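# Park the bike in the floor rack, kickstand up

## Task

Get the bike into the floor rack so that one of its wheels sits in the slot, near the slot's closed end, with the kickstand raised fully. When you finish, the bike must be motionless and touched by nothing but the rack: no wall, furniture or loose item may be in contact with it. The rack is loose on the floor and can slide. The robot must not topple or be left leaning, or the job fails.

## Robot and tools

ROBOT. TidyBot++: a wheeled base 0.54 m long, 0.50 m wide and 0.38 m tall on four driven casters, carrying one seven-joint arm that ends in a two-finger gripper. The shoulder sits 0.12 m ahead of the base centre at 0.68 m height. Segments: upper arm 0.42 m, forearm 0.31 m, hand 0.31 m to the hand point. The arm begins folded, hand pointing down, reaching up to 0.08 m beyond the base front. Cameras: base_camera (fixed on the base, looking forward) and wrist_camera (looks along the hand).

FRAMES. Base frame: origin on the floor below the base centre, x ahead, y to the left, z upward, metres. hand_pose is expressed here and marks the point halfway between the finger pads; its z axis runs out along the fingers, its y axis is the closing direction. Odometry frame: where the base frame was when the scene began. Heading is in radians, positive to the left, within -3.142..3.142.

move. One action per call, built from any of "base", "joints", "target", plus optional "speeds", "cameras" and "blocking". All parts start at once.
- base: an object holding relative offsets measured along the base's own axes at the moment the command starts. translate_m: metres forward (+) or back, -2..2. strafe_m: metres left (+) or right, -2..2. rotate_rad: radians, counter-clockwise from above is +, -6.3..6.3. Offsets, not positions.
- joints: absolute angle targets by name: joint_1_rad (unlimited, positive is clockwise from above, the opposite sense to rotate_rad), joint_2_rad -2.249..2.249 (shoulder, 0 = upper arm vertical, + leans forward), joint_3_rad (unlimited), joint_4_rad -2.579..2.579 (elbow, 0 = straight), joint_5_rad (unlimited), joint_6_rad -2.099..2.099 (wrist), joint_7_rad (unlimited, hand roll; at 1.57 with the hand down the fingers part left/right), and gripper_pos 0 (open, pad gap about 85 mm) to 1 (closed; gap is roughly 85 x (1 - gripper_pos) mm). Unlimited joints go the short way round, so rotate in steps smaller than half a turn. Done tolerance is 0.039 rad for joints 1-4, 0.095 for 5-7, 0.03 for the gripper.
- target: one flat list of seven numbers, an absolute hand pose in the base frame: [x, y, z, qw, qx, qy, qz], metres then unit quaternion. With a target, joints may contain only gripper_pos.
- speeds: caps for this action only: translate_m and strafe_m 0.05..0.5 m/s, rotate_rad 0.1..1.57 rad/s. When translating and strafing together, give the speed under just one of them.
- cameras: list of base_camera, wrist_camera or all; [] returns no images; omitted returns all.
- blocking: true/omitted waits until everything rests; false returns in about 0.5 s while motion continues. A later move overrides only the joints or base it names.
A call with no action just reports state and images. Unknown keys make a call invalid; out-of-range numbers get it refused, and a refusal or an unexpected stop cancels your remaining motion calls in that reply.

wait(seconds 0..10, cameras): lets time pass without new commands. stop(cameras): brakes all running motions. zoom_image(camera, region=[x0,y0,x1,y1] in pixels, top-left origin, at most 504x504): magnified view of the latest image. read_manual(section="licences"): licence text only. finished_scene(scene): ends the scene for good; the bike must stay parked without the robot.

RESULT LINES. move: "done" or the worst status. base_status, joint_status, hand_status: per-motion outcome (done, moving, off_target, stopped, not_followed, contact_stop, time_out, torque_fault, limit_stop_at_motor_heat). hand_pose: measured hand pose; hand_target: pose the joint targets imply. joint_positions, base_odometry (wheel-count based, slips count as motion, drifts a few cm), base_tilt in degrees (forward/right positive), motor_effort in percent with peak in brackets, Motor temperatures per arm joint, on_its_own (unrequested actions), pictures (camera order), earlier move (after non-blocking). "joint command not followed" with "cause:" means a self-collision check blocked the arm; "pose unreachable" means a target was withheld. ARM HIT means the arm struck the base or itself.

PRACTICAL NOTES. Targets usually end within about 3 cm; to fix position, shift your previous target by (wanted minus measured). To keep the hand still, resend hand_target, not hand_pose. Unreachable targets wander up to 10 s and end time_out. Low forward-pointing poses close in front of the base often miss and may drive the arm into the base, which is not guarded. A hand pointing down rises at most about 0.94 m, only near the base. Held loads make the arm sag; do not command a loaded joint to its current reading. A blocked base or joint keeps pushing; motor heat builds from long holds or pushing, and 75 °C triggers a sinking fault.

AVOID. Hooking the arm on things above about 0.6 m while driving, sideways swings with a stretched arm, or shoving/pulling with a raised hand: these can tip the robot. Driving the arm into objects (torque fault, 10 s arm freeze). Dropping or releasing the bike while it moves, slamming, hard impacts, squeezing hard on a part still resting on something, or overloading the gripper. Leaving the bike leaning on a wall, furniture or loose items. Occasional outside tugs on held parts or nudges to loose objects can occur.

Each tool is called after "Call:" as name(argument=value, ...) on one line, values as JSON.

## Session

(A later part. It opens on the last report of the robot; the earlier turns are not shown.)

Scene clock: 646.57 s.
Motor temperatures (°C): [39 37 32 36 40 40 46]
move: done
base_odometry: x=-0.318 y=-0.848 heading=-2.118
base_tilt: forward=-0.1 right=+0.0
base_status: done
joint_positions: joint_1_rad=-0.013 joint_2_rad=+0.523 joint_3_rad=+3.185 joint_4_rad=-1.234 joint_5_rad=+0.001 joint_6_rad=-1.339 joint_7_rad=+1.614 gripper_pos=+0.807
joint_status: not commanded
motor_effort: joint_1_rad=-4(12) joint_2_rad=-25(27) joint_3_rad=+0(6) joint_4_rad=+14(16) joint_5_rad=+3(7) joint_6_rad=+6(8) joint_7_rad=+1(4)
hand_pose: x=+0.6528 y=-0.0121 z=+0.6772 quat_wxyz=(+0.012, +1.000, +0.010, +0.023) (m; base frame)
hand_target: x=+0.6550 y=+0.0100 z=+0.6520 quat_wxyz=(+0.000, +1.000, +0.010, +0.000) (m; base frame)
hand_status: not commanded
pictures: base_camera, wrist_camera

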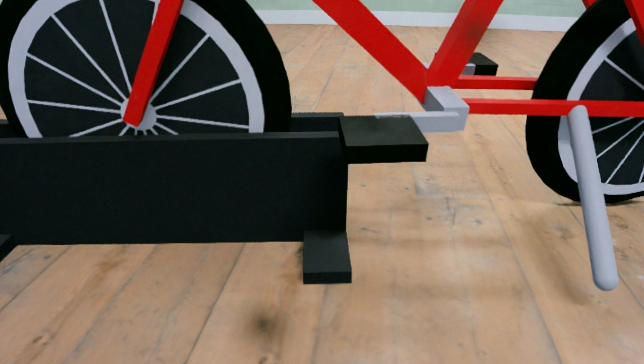

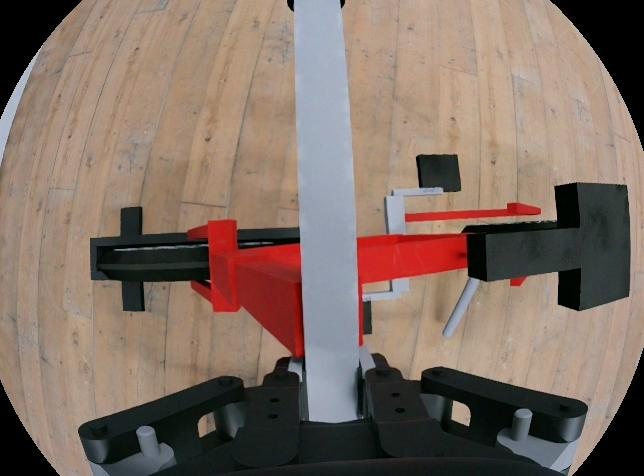

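Call:
move(base={"strafe_m": 0.03}, speeds={"strafe_m": 0.05}, cameras=[])

Call:
move(base={"translate_m": 0.06}, speeds={"translate_m": 0.05})

Scene clock: 651.87 s.
Motor temperatures (°C): [39 37 32 36 40 40 45]
move: done
base_odometry: x=-0.292 y=-0.864 heading=-2.118
base_tilt: forward=-0.1 right=+0.0
base_status: done
joint_positions: joint_1_rad=-0.013 joint_2_rad=+0.523 joint_3_rad=+3.183 joint_4_rad=-1.234 joint_5_rad=+0.001 joint_6_rad=-1.339 joint_7_rad=+1.614 gripper_pos=+0.807
joint_status: not commanded
motor_effort: joint_1_rad=-4(10) joint_2_rad=-26(26) joint_3_rad=+0(4) joint_4_rad=+14(14) joint_5_rad=+3(4) joint_6_rad=+5(7) joint_7_rad=+1(2)
hand_pose: x=+0.6528 y=-0.0114 z=+0.6772 quat_wxyz=(+0.012, +1.000, +0.011, +0.023) (m; base frame)
hand_target: x=+0.6550 y=+0.0100 z=+0.6520 quat_wxyz=(+0.000, +1.000, +0.010, +0.000) (m; base frame)
hand_status: not commanded
pictures: none
No camera images: "cameras" was empty.

Scene clock: 653.53 s.
Motor temperatures (°C): [39 37 32 36 40 40 45]
move: done
base_odometry: x=-0.323 y=-0.915 heading=-2.118
base_tilt: forward=-0.1 right=+0.0
base_status: done
joint_positions: joint_1_rad=-0.017 joint_2_rad=+0.519 joint_3_rad=+3.183 joint_4_rad=-1.225 joint_5_rad=+0.001 joint_6_rad=-1.359 joint_7_rad=+1.614 gripper_pos=+0.807
joint_status: not commanded
motor_effort: joint_1_rad=-2(5) joint_2_rad=-21(26) joint_3_rad=+1(2) joint_4_rad=+14(16) joint_5_rad=+0(4) joint_6_rad=+13(13) joint_7_rad=-1(2)
hand_pose: x=+0.6496 y=-0.0088 z=+0.6816 quat_wxyz=(+0.011, +1.000, +0.013, +0.019) (m; base frame)
hand_target: x=+0.6550 y=+0.0100 z=+0.6520 quat_wxyz=(+0.000, +1.000, +0.010, +0.000) (m; base frame)
hand_status: not commanded
pictures: base_camera, wrist_camera

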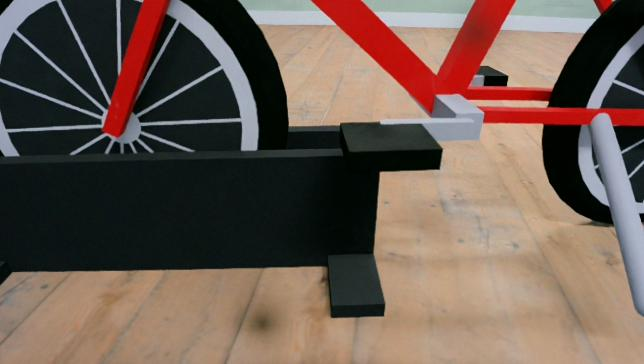

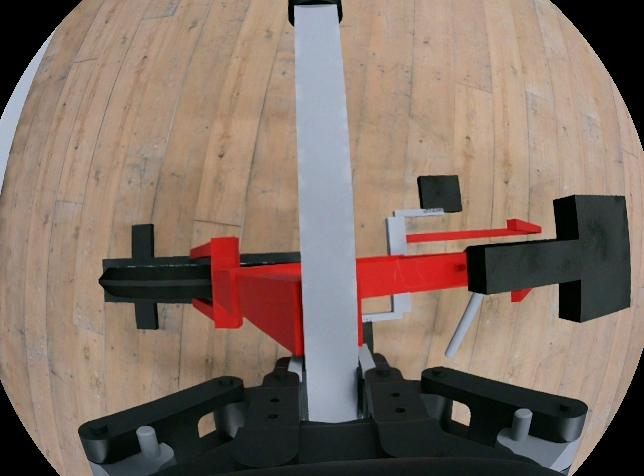

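Call:
move(base={"translate_m": 0.04}, speeds={"translate_m": 0.05})

Scene clock: 658.40 s.
Motor temperatures (°C): [39 37 32 36 40 40 45]
move: done
base_odometry: x=-0.344 y=-0.949 heading=-2.118
base_tilt: forward=-0.1 right=+0.0
base_status: done
joint_positions: joint_1_rad=-0.019 joint_2_rad=+0.519 joint_3_rad=+3.182 joint_4_rad=-1.225 joint_5_rad=+0.001 joint_6_rad=-1.370 joint_7_rad=+1.614 gripper_pos=+0.807
joint_status: not commanded
motor_effort: joint_1_rad=-3(5) joint_2_rad=-22(25) joint_3_rad=+0(3) joint_4_rad=+14(18) joint_5_rad=-3(3) joint_6_rad=+10(15) joint_7_rad=-4(4)
hand_pose: x=+0.6462 y=-0.0075 z=+0.6819 quat_wxyz=(+0.011, +1.000, +0.014, +0.014) (m; base frame)
hand_target: x=+0.6550 y=+0.0100 z=+0.6520 quat_wxyz=(+0.000, +1.000, +0.010, +0.000) (m; base frame)
hand_status: not commanded
pictures: base_camera, wrist_camera

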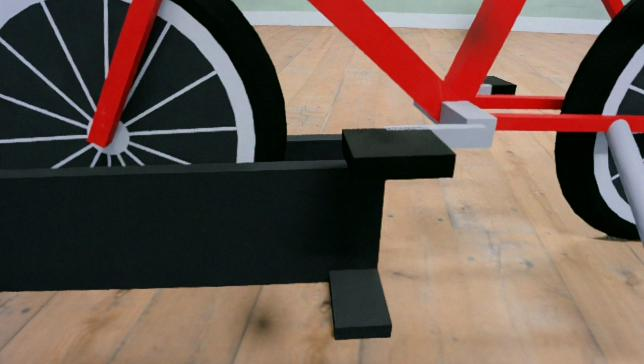

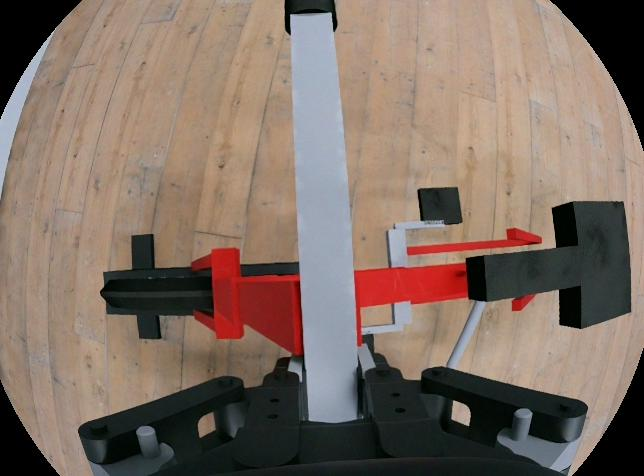

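Call:
zoom_image(camera="wrist_camera", region=[60, 180, 320, 370])

Call:
move(joints={"gripper_pos": 0.78})

Scaled by 1.938.

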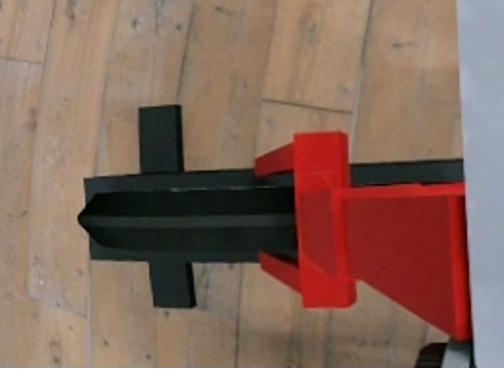

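Scene clock: 664.70 s.
Motor temperatures (°C): [39 37 32 36 40 40 45]
move: done
base_odometry: x=-0.344 y=-0.949 heading=-2.118
base_tilt: forward=-0.1 right=+0.0
base_status: not commanded
joint_positions: joint_1_rad=-0.020 joint_2_rad=+0.556 joint_3_rad=+3.182 joint_4_rad=-1.225 joint_5_rad=+0.001 joint_6_rad=-1.369 joint_7_rad=+1.614 gripper_pos=+0.780
joint_status: all done
motor_effort: joint_1_rad=-2(4) joint_2_rad=-29(33) joint_3_rad=+1(1) joint_4_rad=+14(17) joint_5_rad=-2(3) joint_6_rad=+5(11) joint_7_rad=-1(4)
hand_pose: x=+0.6463 y=-0.0069 z=+0.6622 quat_wxyz=(+0.011, +1.000, +0.015, -0.004) (m; base frame)
hand_target: x=+0.6550 y=+0.0100 z=+0.6520 quat_wxyz=(+0.000, +1.000, +0.010, +0.000) (m; base frame)
hand_status: not commanded
pictures: base_camera, wrist_camera

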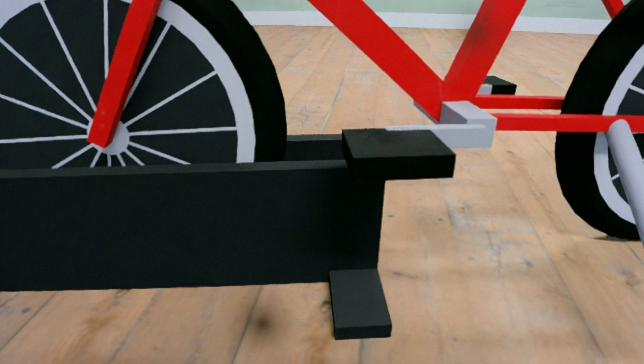

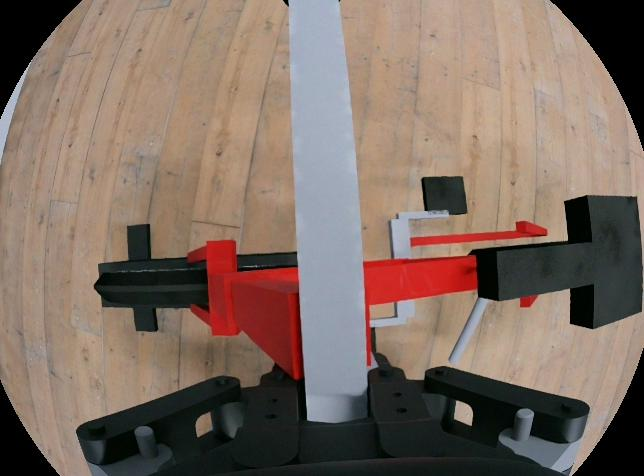

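Call:
move(joints={"gripper_pos": 0.65}, cameras=["all"])

Scene clock: 683.57 s.
Motor temperatures (°C): [39 37 32 36 40 40 45]
move: done
base_odometry: x=-0.344 y=-0.949 heading=-2.118
base_tilt: forward=+0.0 right=+0.0
base_status: not commanded
joint_positions: joint_1_rad=-0.020 joint_2_rad=+0.566 joint_3_rad=+3.182 joint_4_rad=-1.225 joint_5_rad=+0.001 joint_6_rad=-1.369 joint_7_rad=+1.614 gripper_pos=+0.650
joint_status: all done
motor_effort: joint_1_rad=-2(3) joint_2_rad=-34(34) joint_3_rad=+1(2) joint_4_rad=+17(18) joint_5_rad=-1(2) joint_6_rad=+4(5) joint_7_rad=+0(0)
hand_pose: x=+0.6461 y=-0.0066 z=+0.6569 quat_wxyz=(+0.011, +1.000, +0.015, -0.009) (m; base frame)
hand_target: x=+0.6550 y=+0.0100 z=+0.6520 quat_wxyz=(+0.000, +1.000, +0.010, +0.000) (m; base frame)
hand_status: not commanded
pictures: base_camera, wrist_camera

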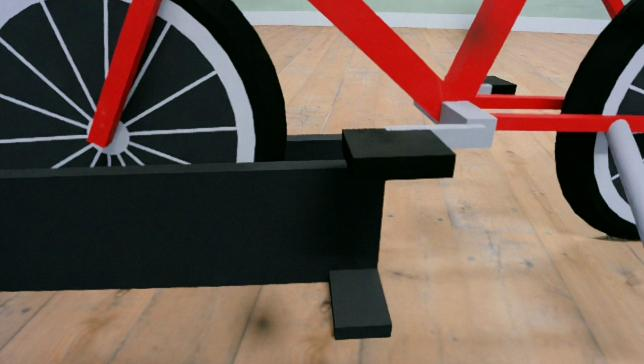

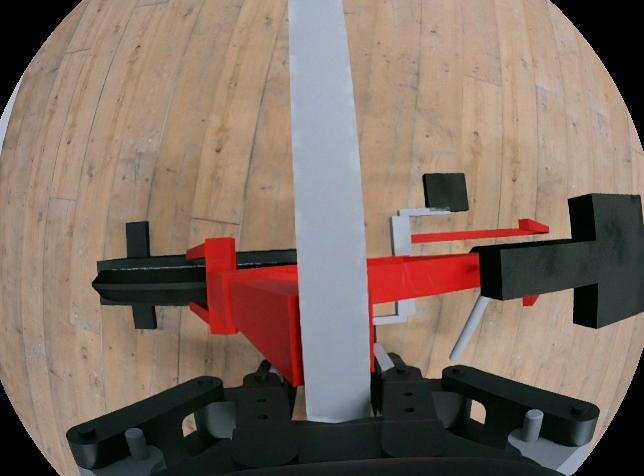

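Call:
move(joints={"gripper_pos": 0.3}, cameras=["wrist_camera"])

Call:
move(joints={"gripper_pos": 0.0}, cameras=["all"])

Scene clock: 687.60 s.
Motor temperatures (°C): [39 38 32 36 40 40 45]
move: done
base_odometry: x=-0.344 y=-0.949 heading=-2.118
base_tilt: forward=-0.1 right=+0.0
base_status: not commanded
joint_positions: joint_1_rad=-0.020 joint_2_rad=+0.568 joint_3_rad=+3.182 joint_4_rad=-1.225 joint_5_rad=+0.001 joint_6_rad=-1.369 joint_7_rad=+1.614 gripper_pos=+0.300
joint_status: all done
motor_effort: joint_1_rad=-1(3) joint_2_rad=-35(35) joint_3_rad=+1(2) joint_4_rad=+16(18) joint_5_rad=+0(2) joint_6_rad=+3(5) joint_7_rad=+0(1)
hand_pose: x=+0.6461 y=-0.0066 z=+0.6559 quat_wxyz=(+0.011, +1.000, +0.015, -0.010) (m; base frame)
hand_target: x=+0.6550 y=+0.0100 z=+0.6520 quat_wxyz=(+0.000, +1.000, +0.010, +0.000) (m; base frame)
hand_status: not commanded
pictures: wrist_camera

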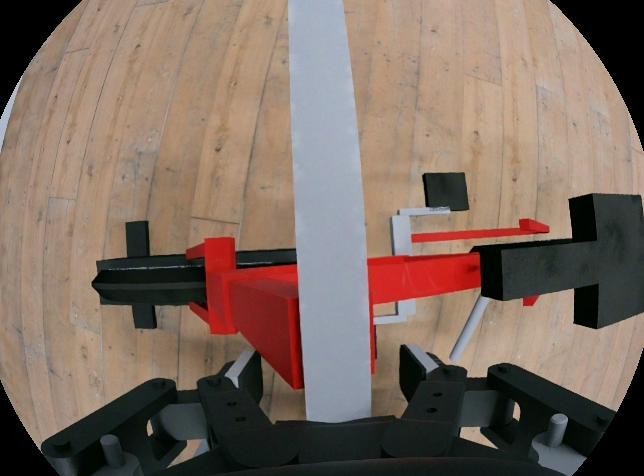

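Scene clock: 688.30 s.
Motor temperatures (°C): [39 38 32 36 40 40 45]
move: done
base_odometry: x=-0.344 y=-0.949 heading=-2.118
base_tilt: forward=+0.0 right=+0.0
base_status: not commanded
joint_positions: joint_1_rad=-0.021 joint_2_rad=+0.568 joint_3_rad=+3.182 joint_4_rad=-1.225 joint_5_rad=+0.001 joint_6_rad=-1.369 joint_7_rad=+1.614 gripper_pos=+0.000
joint_status: all done
motor_effort: joint_1_rad=-1(2) joint_2_rad=-34(35) joint_3_rad=+2(2) joint_4_rad=+15(17) joint_5_rad=+0(1) joint_6_rad=+1(3) joint_7_rad=+0(0)
hand_pose: x=+0.6461 y=-0.0063 z=+0.6559 quat_wxyz=(+0.011, +1.000, +0.015, -0.010) (m; base frame)
hand_target: x=+0.6550 y=+0.0100 z=+0.6520 quat_wxyz=(+0.000, +1.000, +0.010, +0.000) (m; base frame)
hand_status: not commanded
pictures: base_camera, wrist_camera

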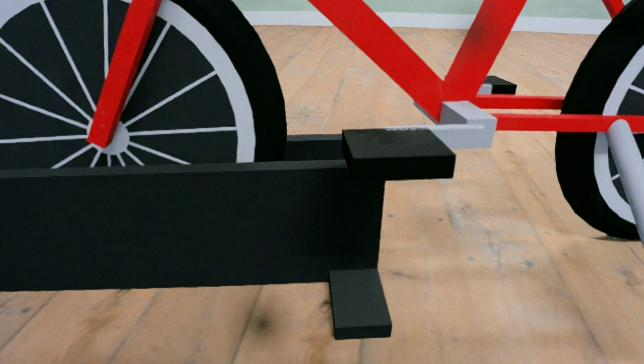

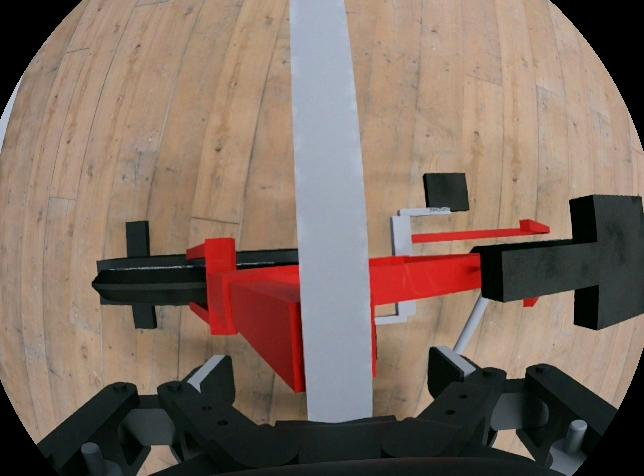

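Call:
move(target=[0.625, 0.01, 0.76, 0, 1, 0.01, 0], cameras=["wrist_camera"])

Call:
move(target=[0.60, 0.01, 0.85, 0, 1, 0.01, 0], cameras=["all"])

Scene clock: 691.90 s.
Motor temperatures (°C): [39 38 32 36 40 40 45]
move: off_target
base_odometry: x=-0.344 y=-0.949 heading=-2.118
base_tilt: forward=-0.1 right=+0.0
base_status: not commanded
joint_positions: joint_1_rad=-0.021 joint_2_rad=+0.479 joint_3_rad=+3.182 joint_4_rad=-1.066 joint_5_rad=+0.001 joint_6_rad=-1.546 joint_7_rad=+1.614 gripper_pos=+0.000
joint_status: not commanded
motor_effort: joint_1_rad=+0(1) joint_2_rad=-33(38) joint_3_rad=+1(2) joint_4_rad=+16(16) joint_5_rad=+0(1) joint_6_rad=+1(1) joint_7_rad=+0(0)
hand_pose: x=+0.6434 y=-0.0052 z=+0.7525 quat_wxyz=(+0.011, +1.000, +0.015, +0.025) (m; base frame)
hand_target: x=+0.6250 y=+0.0100 z=+0.7600 quat_wxyz=(+0.000, +1.000, +0.010, +0.000) (m; base frame)
hand_status: off_target (0.025 m and 3.2 deg from the pose sent, 0.107 m and 1.8 deg at the start)
pictures: wrist_camera

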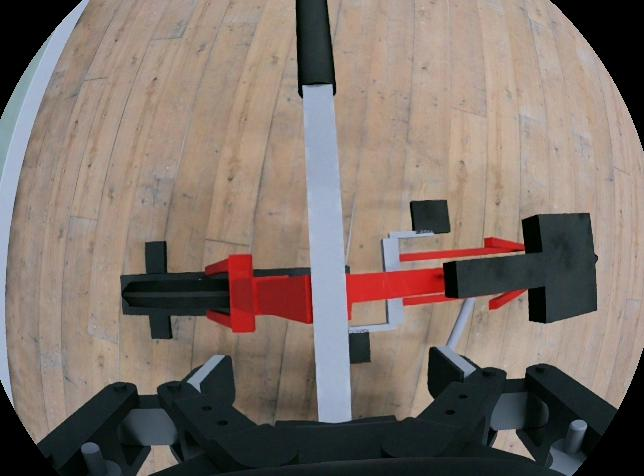

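Scene clock: 693.50 s.
Motor temperatures (°C): [39 38 32 36 40 40 45]
move: off_target
base_odometry: x=-0.344 y=-0.949 heading=-2.118
base_tilt: forward=+0.0 right=+0.0
base_status: not commanded
joint_positions: joint_1_rad=-0.023 joint_2_rad=+0.466 joint_3_rad=+3.182 joint_4_rad=-0.816 joint_5_rad=+0.001 joint_6_rad=-1.823 joint_7_rad=+1.614 gripper_pos=+0.000
joint_status: not commanded
motor_effort: joint_1_rad=+0(1) joint_2_rad=-32(34) joint_3_rad=+2(2) joint_4_rad=+14(16) joint_5_rad=+0(1) joint_6_rad=+1(2) joint_7_rad=+0(0)
hand_pose: x=+0.6213 y=-0.0028 z=+0.8362 quat_wxyz=(+0.010, +1.000, +0.015, +0.019) (m; base frame)
hand_target: x=+0.6000 y=+0.0100 z=+0.8500 quat_wxyz=(+0.000, +1.000, +0.010, +0.000) (m; base frame)
hand_status: off_target (0.028 m and 2.5 deg from the pose sent, 0.108 m and 3.2 deg at the start)
pictures: base_camera, wrist_camera

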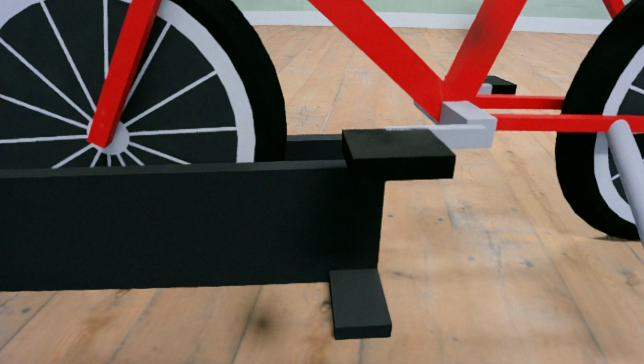

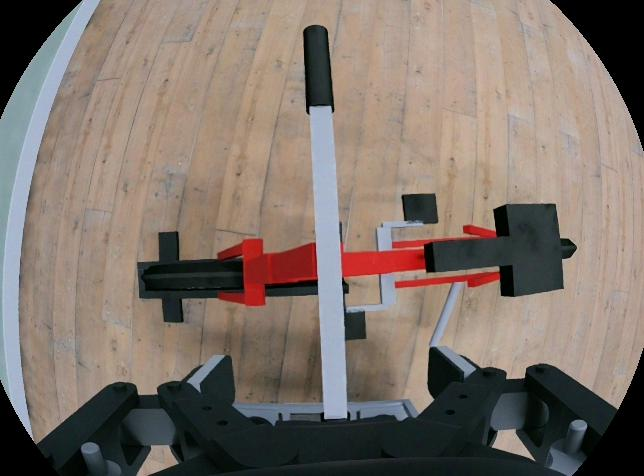

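Call:
move(base={"translate_m": -0.4}, cameras=["base_camera"])

Call:
move(base={"strafe_m": -1.3}, joints={"joint_1_rad": 0, "joint_2_rad": -0.34, "joint_3_rad": 3.11, "joint_4_rad": -2.51, "joint_5_rad": 0, "joint_6_rad": -0.4, "joint_7_rad": 1.57, "gripper_pos": 1}, cameras=["all"])

Call:
move(base={"rotate_rad": 1.57}, cameras=["all"])

Scene clock: 706.43 s.
Motor temperatures (°C): [39 38 32 36 40 40 45]
move: done
base_odometry: x=-0.136 y=-0.607 heading=-2.117
base_tilt: forward=+0.0 right=+0.1
base_status: done
joint_positions: joint_1_rad=-0.027 joint_2_rad=+0.451 joint_3_rad=+3.182 joint_4_rad=-0.814 joint_5_rad=+0.001 joint_6_rad=-1.834 joint_7_rad=+1.614 gripper_pos=+0.000
joint_status: not commanded
motor_effort: joint_1_rad=-1(5) joint_2_rad=-31(36) joint_3_rad=+2(3) joint_4_rad=+14(16) joint_5_rad=+0(1) joint_6_rad=+1(2) joint_7_rad=+0(0)
hand_pose: x=+0.6159 y=-0.0007 z=+0.8441 quat_wxyz=(+0.010, +1.000, +0.017, +0.021) (m; base frame)
hand_target: x=+0.6000 y=+0.0100 z=+0.8500 quat_wxyz=(+0.000, +1.000, +0.010, +0.000) (m; base frame)
hand_status: not commanded
pictures: base_camera

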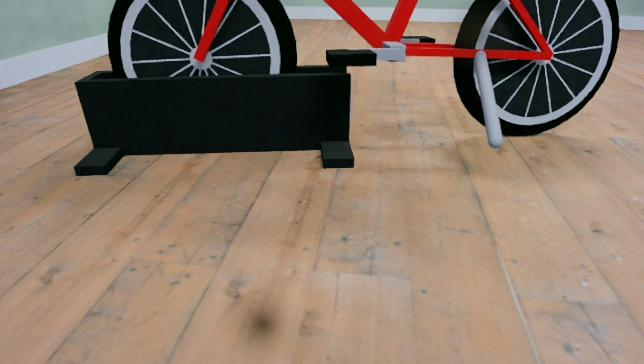

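Scene clock: 710.10 s.
Motor temperatures (°C): [39 38 32 36 40 40 45]
move: done
base_odometry: x=-1.247 y=+0.068 heading=-2.117
base_tilt: forward=+0.0 right=+0.0
base_status: done
joint_positions: joint_1_rad=-0.010 joint_2_rad=-0.321 joint_3_rad=+3.128 joint_4_rad=-2.483 joint_5_rad=+0.001 joint_6_rad=-0.476 joint_7_rad=+1.614 gripper_pos=+0.999
joint_status: all done
motor_effort: joint_1_rad=-1(3) joint_2_rad=-3(32) joint_3_rad=+2(4) joint_4_rad=+15(17) joint_5_rad=+1(2) joint_6_rad=+5(7) joint_7_rad=+0(1)
hand_pose: x=+0.3973 y=+0.0074 z=+0.6332 quat_wxyz=(+0.005, +0.968, +0.033, +0.249) (m; base frame)
hand_target: x=+0.4062 y=+0.0095 z=+0.6392 quat_wxyz=(+0.001, +0.959, +0.015, +0.282) (m; base frame)
hand_status: not commanded
pictures: base_camera, wrist_camera

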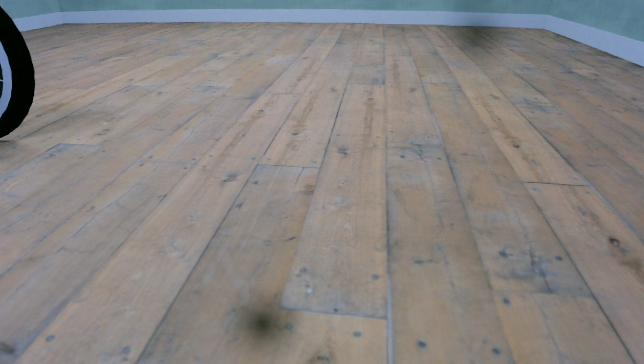

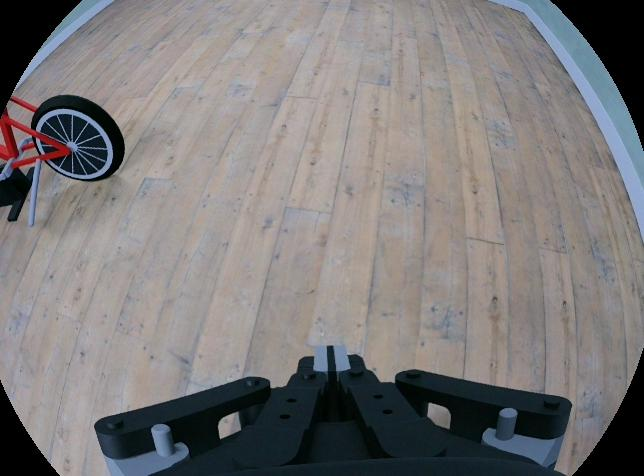

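Scene clock: 712.40 s.
Motor temperatures (°C): [39 38 32 36 40 40 45]
move: done
base_odometry: x=-1.247 y=+0.068 heading=-0.547
base_tilt: forward=+0.0 right=+0.0
base_status: done
joint_positions: joint_1_rad=-0.008 joint_2_rad=-0.321 joint_3_rad=+3.124 joint_4_rad=-2.483 joint_5_rad=+0.001 joint_6_rad=-0.471 joint_7_rad=+1.614 gripper_pos=+0.999
joint_status: not commanded
motor_effort: joint_1_rad=+0(2) joint_2_rad=-3(4) joint_3_rad=+2(3) joint_4_rad=+15(15) joint_5_rad=+0(1) joint_6_rad=+4(6) joint_7_rad=+0(0)
hand_pose: x=+0.3986 y=+0.0079 z=+0.6340 quat_wxyz=(+0.005, +0.967, +0.034, +0.252) (m; base frame)
hand_target: x=+0.4062 y=+0.0095 z=+0.6392 quat_wxyz=(+0.001, +0.959, +0.015, +0.282) (m; base frame)
hand_status: not commanded
pictures: base_camera, wrist_camera

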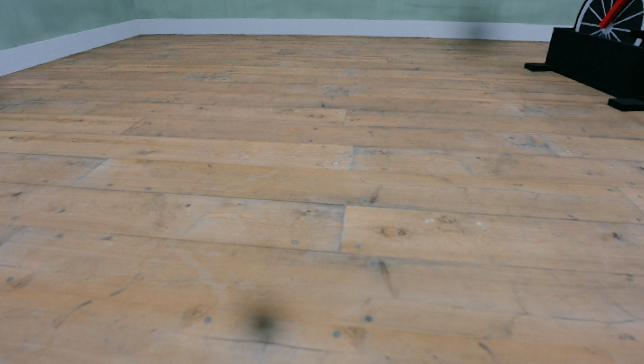

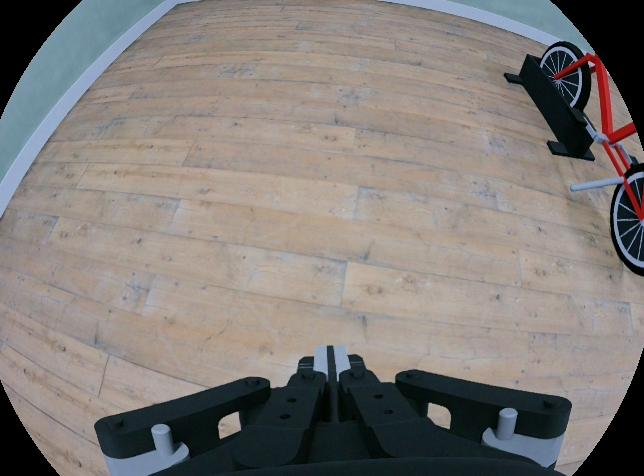

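Call:
move(base={"strafe_m": -0.8}, cameras=["all"])

Scene clock: 719.17 s.
Motor temperatures (°C): [39 38 32 36 40 40 45]
move: done
base_odometry: x=-1.663 y=-0.615 heading=-0.546
base_tilt: forward=+0.0 right=+0.0
base_status: done
joint_positions: joint_1_rad=-0.008 joint_2_rad=-0.321 joint_3_rad=+3.122 joint_4_rad=-2.483 joint_5_rad=+0.001 joint_6_rad=-0.471 joint_7_rad=+1.614 gripper_pos=+0.999
joint_status: not commanded
motor_effort: joint_1_rad=-1(2) joint_2_rad=-4(4) joint_3_rad=+2(3) joint_4_rad=+15(16) joint_5_rad=+0(1) joint_6_rad=+6(6) joint_7_rad=+0(0)
hand_pose: x=+0.3986 y=+0.0082 z=+0.6340 quat_wxyz=(+0.005, +0.967, +0.035, +0.252) (m; base frame)
hand_target: x=+0.4062 y=+0.0095 z=+0.6392 quat_wxyz=(+0.001, +0.959, +0.015, +0.282) (m; base frame)
hand_status: not commanded
pictures: base_camera, wrist_camera

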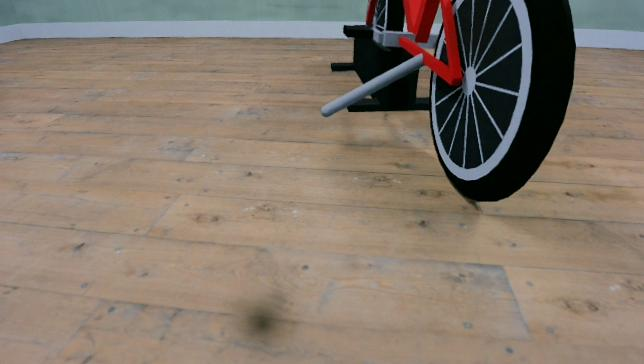

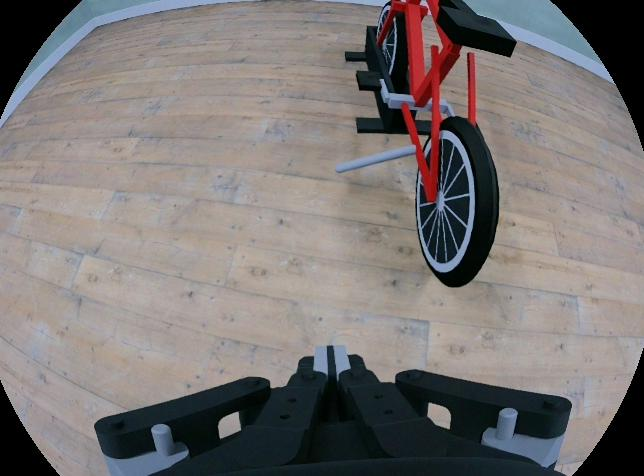

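Call:
move(base={"translate_m": 0.21, "strafe_m": -0.05}, speeds={"translate_m": 0.15}, joints={"joint_1_rad": 0.5}, cameras=["all"])

Scene clock: 727.70 s.
Motor temperatures (°C): [39 37 32 36 40 40 45]
move: done
base_odometry: x=-1.510 y=-0.767 heading=-0.547
base_tilt: forward=+0.0 right=+0.0
base_status: done
joint_positions: joint_1_rad=+0.489 joint_2_rad=-0.330 joint_3_rad=+3.122 joint_4_rad=-2.487 joint_5_rad=+0.001 joint_6_rad=-0.468 joint_7_rad=+1.614 gripper_pos=+0.999
joint_status: all done
motor_effort: joint_1_rad=-1(2) joint_2_rad=-3(6) joint_3_rad=+1(3) joint_4_rad=+16(16) joint_5_rad=+0(1) joint_6_rad=+4(6) joint_7_rad=+0(0)
hand_pose: x=+0.3678 y=-0.1256 z=+0.6349 quat_wxyz=(+0.068, +0.945, -0.204, +0.246) (m; base frame)
hand_target: x=+0.3756 y=-0.1294 z=+0.6392 quat_wxyz=(+0.070, +0.933, -0.222, +0.273) (m; base frame)
hand_status: not commanded
pictures: base_camera, wrist_camera

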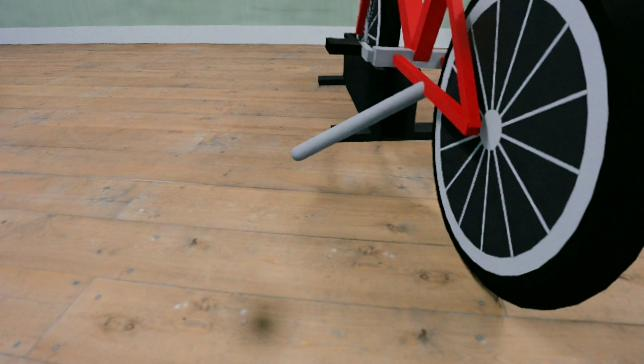

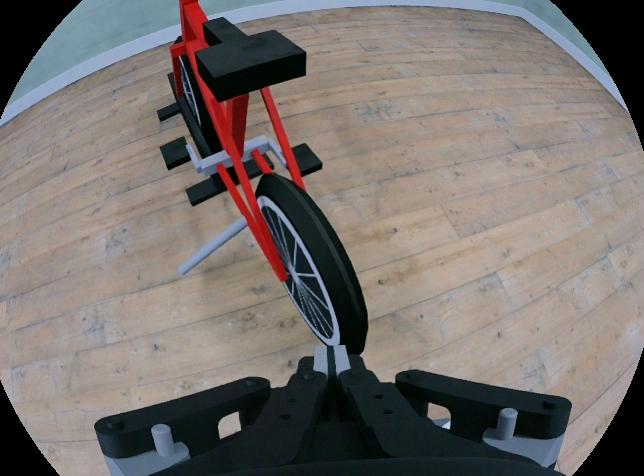

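Call:
move(base={"translate_m": 0.06}, speeds={"translate_m": 0.1}, cameras=[])

Call:
move(target=[0.6, 0.2, 0.4, 0.331, 0.93, 0.05, 0.143], cameras=["all"])

Scene clock: 738.90 s.
Motor temperatures (°C): [39 37 32 36 40 40 45]
move: done
base_odometry: x=-1.459 y=-0.799 heading=-0.547
base_tilt: forward=-0.1 right=+0.0
base_status: done
joint_positions: joint_1_rad=+0.489 joint_2_rad=-0.331 joint_3_rad=+3.122 joint_4_rad=-2.488 joint_5_rad=+0.001 joint_6_rad=-0.468 joint_7_rad=+1.614 gripper_pos=+0.999
joint_status: not commanded
motor_effort: joint_1_rad=-1(1) joint_2_rad=-3(5) joint_3_rad=+2(2) joint_4_rad=+15(16) joint_5_rad=+0(1) joint_6_rad=+4(5) joint_7_rad=+0(0)
hand_pose: x=+0.3677 y=-0.1256 z=+0.6351 quat_wxyz=(+0.068, +0.945, -0.204, +0.246) (m; base frame)
hand_target: x=+0.3756 y=-0.1294 z=+0.6392 quat_wxyz=(+0.070, +0.933, -0.222, +0.273) (m; base frame)
hand_status: not commanded
pictures: none
No camera images: "cameras" was empty.

Scene clock: 741.77 s.
Motor temperatures (°C): [39 37 32 36 40 40 45]
move: off_target
base_odometry: x=-1.459 y=-0.799 heading=-0.547
base_tilt: forward=+0.0 right=+0.0
base_status: not commanded
joint_positions: joint_1_rad=+1.779 joint_2_rad=-1.566 joint_3_rad=+1.457 joint_4_rad=-1.469 joint_5_rad=-0.789 joint_6_rad=-1.038 joint_7_rad=+1.614 gripper_pos=+0.999
joint_status: not commanded
motor_effort: joint_1_rad=-1(2) joint_2_rad=+36(38) joint_3_rad=+19(22) joint_4_rad=-1(18) joint_5_rad=+5(6) joint_6_rad=+3(8) joint_7_rad=+0(0)
hand_pose: x=+0.6190 y=+0.1831 z=+0.4259 quat_wxyz=(+0.367, +0.911, +0.090, +0.167) (m; base frame)
hand_target: x=+0.6000 y=+0.2000 z=+0.4000 quat_wxyz=(+0.331, +0.931, +0.050, +0.143) (m; base frame)
hand_status: off_target (0.036 m and 7.1 deg from the pose sent, 0.464 m and 43.8 deg at the start)
pictures: base_camera, wrist_camera

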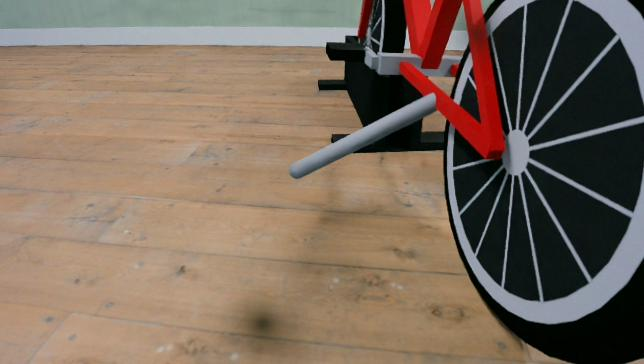

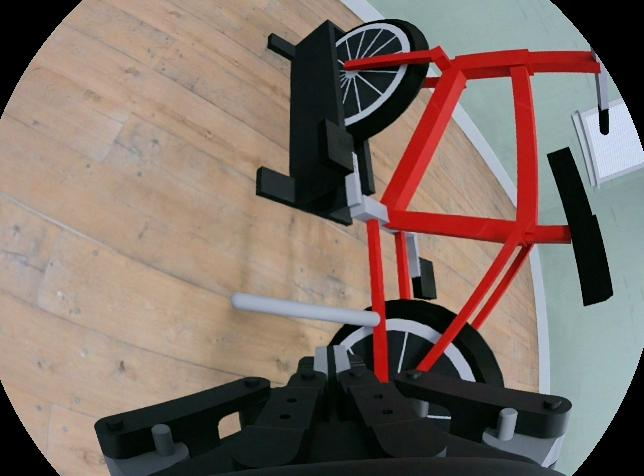

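Call:
move(target=[0.79, 0.13, 0.2, 0.331, 0.93, 0.05, 0.143], cameras=["all"])

Scene clock: 752.80 s.
Motor temperatures (°C): [39 37 33 36 40 40 45]
move: off_target
base_odometry: x=-1.459 y=-0.799 heading=-0.547
base_tilt: forward=-0.1 right=+0.1
base_status: not commanded
joint_positions: joint_1_rad=+2.396 joint_2_rad=-1.939 joint_3_rad=+1.623 joint_4_rad=-0.578 joint_5_rad=-0.986 joint_6_rad=-1.092 joint_7_rad=+1.321 gripper_pos=+0.999
joint_status: not commanded
motor_effort: joint_1_rad=-1(3) joint_2_rad=+46(48) joint_3_rad=+12(20) joint_4_rad=-5(7) joint_5_rad=+6(6) joint_6_rad=+1(4) joint_7_rad=+0(0)
hand_pose: x=+0.8107 y=+0.1238 z=+0.2139 quat_wxyz=(+0.351, +0.916, +0.100, +0.163) (m; base frame)
hand_target: x=+0.7900 y=+0.1300 z=+0.2000 quat_wxyz=(+0.331, +0.931, +0.050, +0.143) (m; base frame)
hand_status: off_target (0.026 m and 6.8 deg from the pose sent, 0.288 m and 7.1 deg at the start)
pictures: base_camera, wrist_camera

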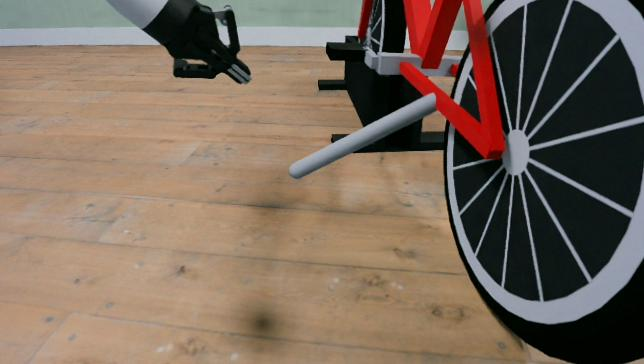

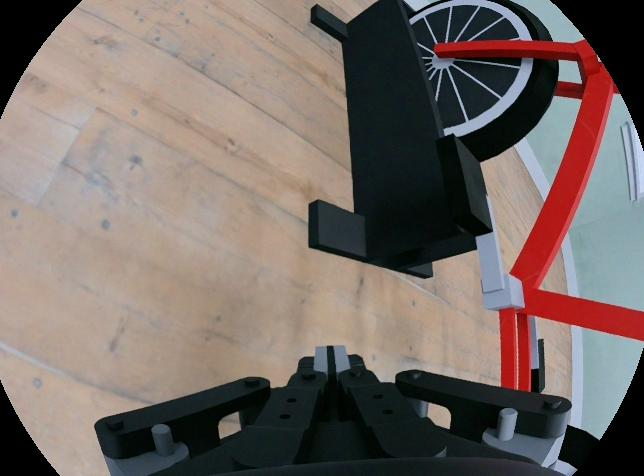

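Call:
move(target=[0.785, 0.01, 0.10, 0.331, 0.93, 0.05, 0.143], cameras=["all"])

Scene clock: 756.23 s.
Motor temperatures (°C): [39 37 33 36 40 40 45]
move: off_target
base_odometry: x=-1.459 y=-0.799 heading=-0.547
base_tilt: forward=+0.0 right=+0.0
base_status: not commanded
joint_positions: joint_1_rad=+2.534 joint_2_rad=-2.109 joint_3_rad=+1.596 joint_4_rad=-0.587 joint_5_rad=-1.007 joint_6_rad=-0.985 joint_7_rad=+1.319 gripper_pos=+0.999
joint_status: not commanded
motor_effort: joint_1_rad=-1(6) joint_2_rad=+43(49) joint_3_rad=+12(14) joint_4_rad=-8(9) joint_5_rad=+6(6) joint_6_rad=+0(2) joint_7_rad=+0(0)
hand_pose: x=+0.7697 y=-0.0089 z=+0.1069 quat_wxyz=(+0.372, +0.919, +0.076, +0.110) (m; base frame)
hand_target: x=+0.7850 y=+0.0100 z=+0.1000 quat_wxyz=(+0.331, +0.931, +0.050, +0.143) (m; base frame)
hand_status: off_target (0.025 m and 6.8 deg from the pose sent, 0.163 m and 6.8 deg at the start)
pictures: base_camera, wrist_camera

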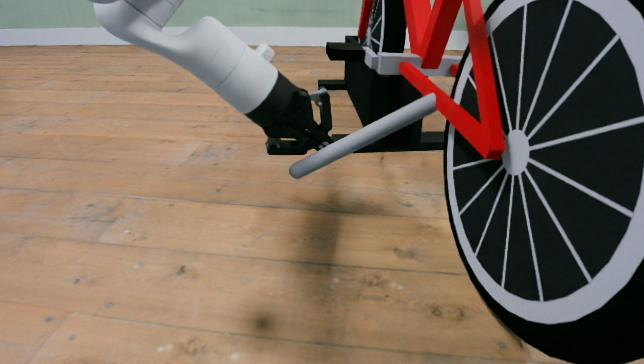

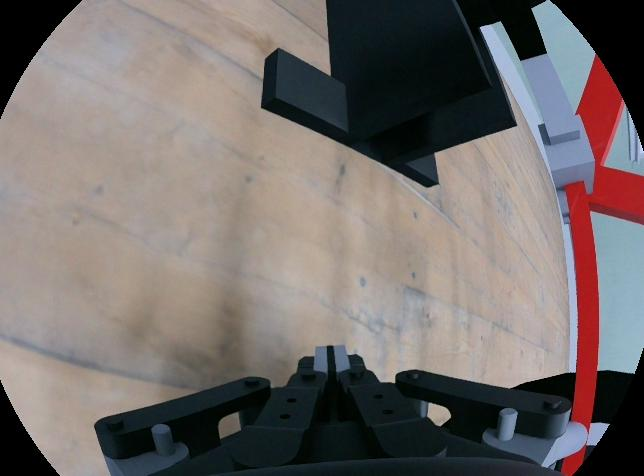

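Call:
move(target=[0.75, 0.0, 0.09, 0.331, 0.93, 0.05, 0.143], cameras=["base_camera"])

Call:
move(target=[0.70, -0.01, 0.08, 0.331, 0.93, 0.05, 0.143], cameras=["base_camera"])

Call:
move(target=[0.66, -0.015, 0.075, 0.331, 0.93, 0.05, 0.143], cameras=["base_camera"])

Scene clock: 761.30 s.
Motor temperatures (°C): [39 38 33 36 40 40 45]
move: off_target
base_odometry: x=-1.459 y=-0.799 heading=-0.547
base_tilt: forward=+0.0 right=+0.1
base_status: not commanded
joint_positions: joint_1_rad=+2.434 joint_2_rad=-2.109 joint_3_rad=+1.496 joint_4_rad=-0.775 joint_5_rad=-1.019 joint_6_rad=-0.872 joint_7_rad=+1.319 gripper_pos=+0.999
joint_status: not commanded
motor_effort: joint_1_rad=+0(1) joint_2_rad=+36(42) joint_3_rad=+11(13) joint_4_rad=-8(9) joint_5_rad=+4(6) joint_6_rad=-2(3) joint_7_rad=+0(0)
hand_pose: x=+0.7529 y=-0.0100 z=+0.1088 quat_wxyz=(+0.363, +0.920, +0.043, +0.140) (m; base frame)
hand_target: x=+0.7500 y=+0.0000 z=+0.0900 quat_wxyz=(+0.331, +0.931, +0.050, +0.143) (m; base frame)
hand_status: off_target (0.021 m and 3.9 deg from the pose sent, 0.027 m and 6.8 deg at the start)
pictures: base_camera

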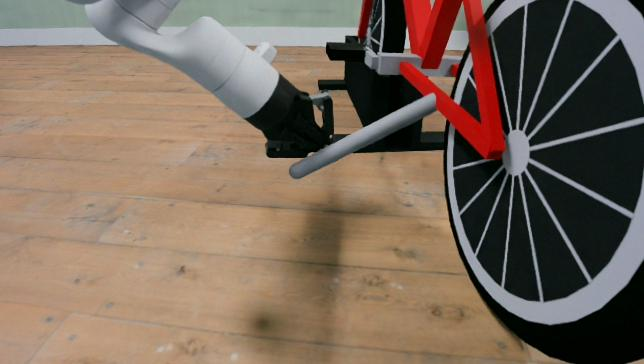

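Scene clock: 762.80 s.
Motor temperatures (°C): [39 38 33 36 40 40 45]
move: off_target
base_odometry: x=-1.459 y=-0.799 heading=-0.547
base_tilt: forward=-0.1 right=+0.0
base_status: not commanded
joint_positions: joint_1_rad=+2.301 joint_2_rad=-2.108 joint_3_rad=+1.350 joint_4_rad=-1.002 joint_5_rad=-1.082 joint_6_rad=-0.742 joint_7_rad=+1.414 gripper_pos=+0.999
joint_status: not commanded
motor_effort: joint_1_rad=+0(2) joint_2_rad=+33(36) joint_3_rad=+13(15) joint_4_rad=-9(11) joint_5_rad=+4(4) joint_6_rad=-1(7) joint_7_rad=+0(0)
hand_pose: x=+0.7066 y=-0.0086 z=+0.0964 quat_wxyz=(+0.348, +0.925, +0.037, +0.145) (m; base frame)
hand_target: x=+0.7000 y=-0.0100 z=+0.0800 quat_wxyz=(+0.331, +0.931, +0.050, +0.143) (m; base frame)
hand_status: off_target (0.018 m and 2.5 deg from the pose sent, 0.060 m and 3.9 deg at the start)
pictures: base_camera

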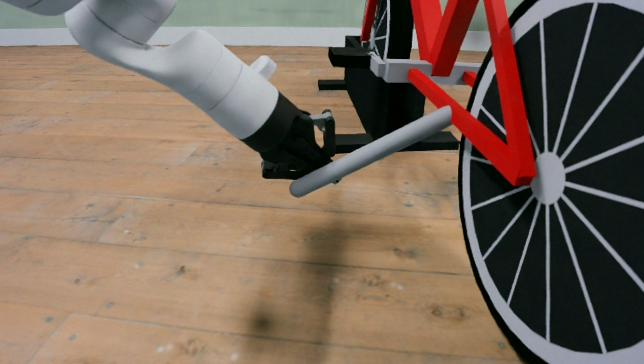

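Scene clock: 764.13 s.
Motor temperatures (°C): [39 38 33 36 40 40 45]
move: off_target
base_odometry: x=-1.459 y=-0.799 heading=-0.547
base_tilt: forward=-0.1 right=+0.0
base_status: not commanded
joint_positions: joint_1_rad=+2.204 joint_2_rad=-2.110 joint_3_rad=+1.270 joint_4_rad=-1.150 joint_5_rad=-1.159 joint_6_rad=-0.669 joint_7_rad=+1.499 gripper_pos=+0.999
joint_status: not commanded
motor_effort: joint_1_rad=+0(2) joint_2_rad=+30(33) joint_3_rad=+13(15) joint_4_rad=-9(11) joint_5_rad=+3(4) joint_6_rad=-1(4) joint_7_rad=+0(1)
hand_pose: x=+0.6711 y=-0.0070 z=+0.0916 quat_wxyz=(+0.342, +0.927, +0.040, +0.149) (m; base frame)
hand_target: x=+0.6600 y=-0.0150 z=+0.0750 quat_wxyz=(+0.331, +0.931, +0.050, +0.143) (m; base frame)
hand_status: off_target (0.022 m and 1.9 deg from the pose sent, 0.052 m and 2.5 deg at the start)
pictures: base_camera

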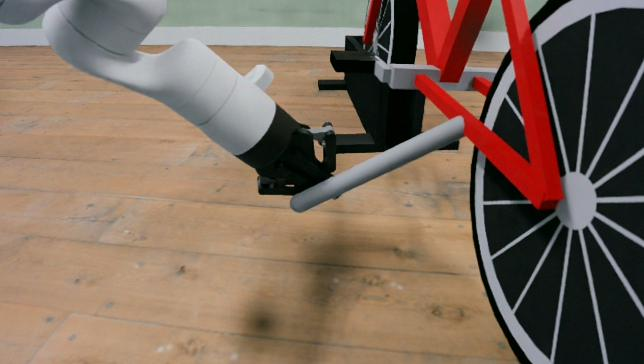

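Call:
move(target=[0.62, -0.02, 0.07, 0.331, 0.93, 0.05, 0.143], cameras=["base_camera"])

Call:
move(target=[0.58, -0.02, 0.06, 0.331, 0.93, 0.05, 0.143], cameras=["all"])

Scene clock: 768.93 s.
Motor temperatures (°C): [39 38 33 36 40 40 45]
move: off_target
base_odometry: x=-1.459 y=-0.799 heading=-0.547
base_tilt: forward=+0.0 right=+0.0
base_status: not commanded
joint_positions: joint_1_rad=+2.111 joint_2_rad=-2.123 joint_3_rad=+1.262 joint_4_rad=-1.272 joint_5_rad=-1.299 joint_6_rad=-0.631 joint_7_rad=+1.596 gripper_pos=+0.999
joint_status: not commanded
motor_effort: joint_1_rad=-1(2) joint_2_rad=+25(30) joint_3_rad=+9(14) joint_4_rad=-10(11) joint_5_rad=+3(4) joint_6_rad=-4(6) joint_7_rad=+0(1)
hand_pose: x=+0.6556 y=+0.0011 z=+0.1009 quat_wxyz=(+0.335, +0.926, +0.044, +0.170) (m; base frame)
hand_target: x=+0.6200 y=-0.0200 z=+0.0700 quat_wxyz=(+0.331, +0.931, +0.050, +0.143) (m; base frame)
hand_status: off_target (0.052 m and 3.3 deg from the pose sent, 0.057 m and 1.9 deg at the start)
pictures: base_camera

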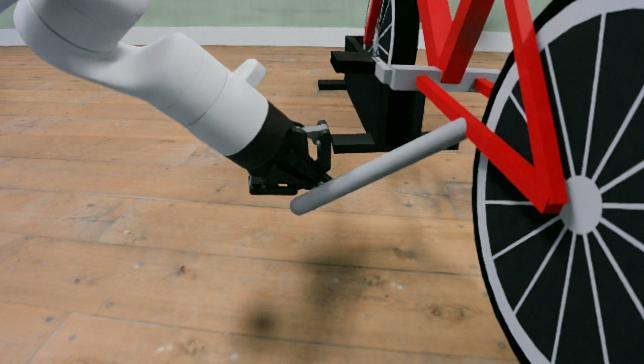

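Scene clock: 770.20 s.
Motor temperatures (°C): [39 38 33 36 40 40 45]
move: off_target
base_odometry: x=-1.459 y=-0.799 heading=-0.547
base_tilt: forward=-0.1 right=+0.0
base_status: not commanded
joint_positions: joint_1_rad=+1.982 joint_2_rad=-2.193 joint_3_rad=+1.265 joint_4_rad=-1.376 joint_5_rad=-1.450 joint_6_rad=-0.621 joint_7_rad=+1.643 gripper_pos=+0.999
joint_status: not commanded
motor_effort: joint_1_rad=-1(4) joint_2_rad=+21(26) joint_3_rad=+3(9) joint_4_rad=-10(12) joint_5_rad=+2(3) joint_6_rad=-8(9) joint_7_rad=+0(1)
hand_pose: x=+0.6288 y=+0.0053 z=+0.0982 quat_wxyz=(+0.336, +0.920, +0.052, +0.195) (m; base frame)
hand_target: x=+0.5800 y=-0.0200 z=+0.0600 quat_wxyz=(+0.331, +0.931, +0.050, +0.143) (m; base frame)
hand_status: off_target (0.067 m and 6.1 deg from the pose sent, 0.088 m and 3.3 deg at the start)
pictures: base_camera, wrist_camera

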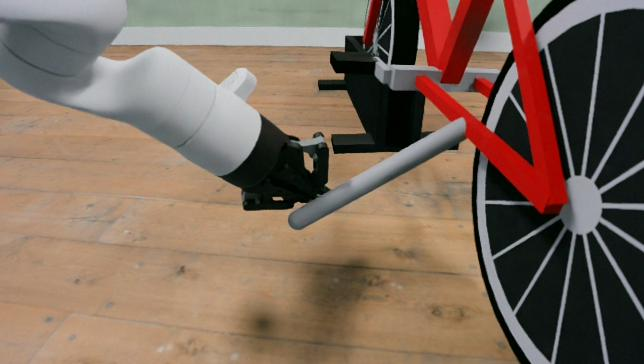

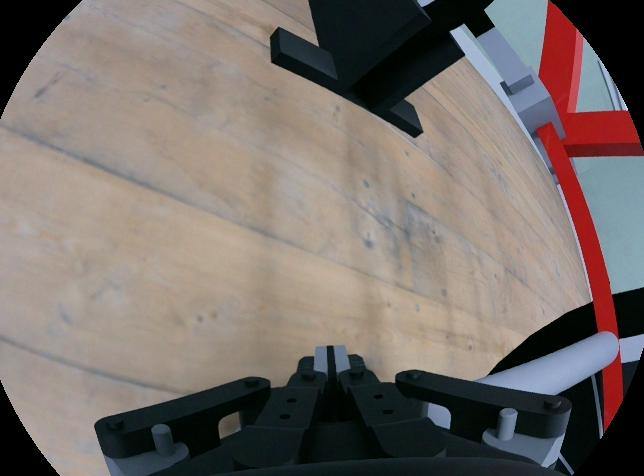

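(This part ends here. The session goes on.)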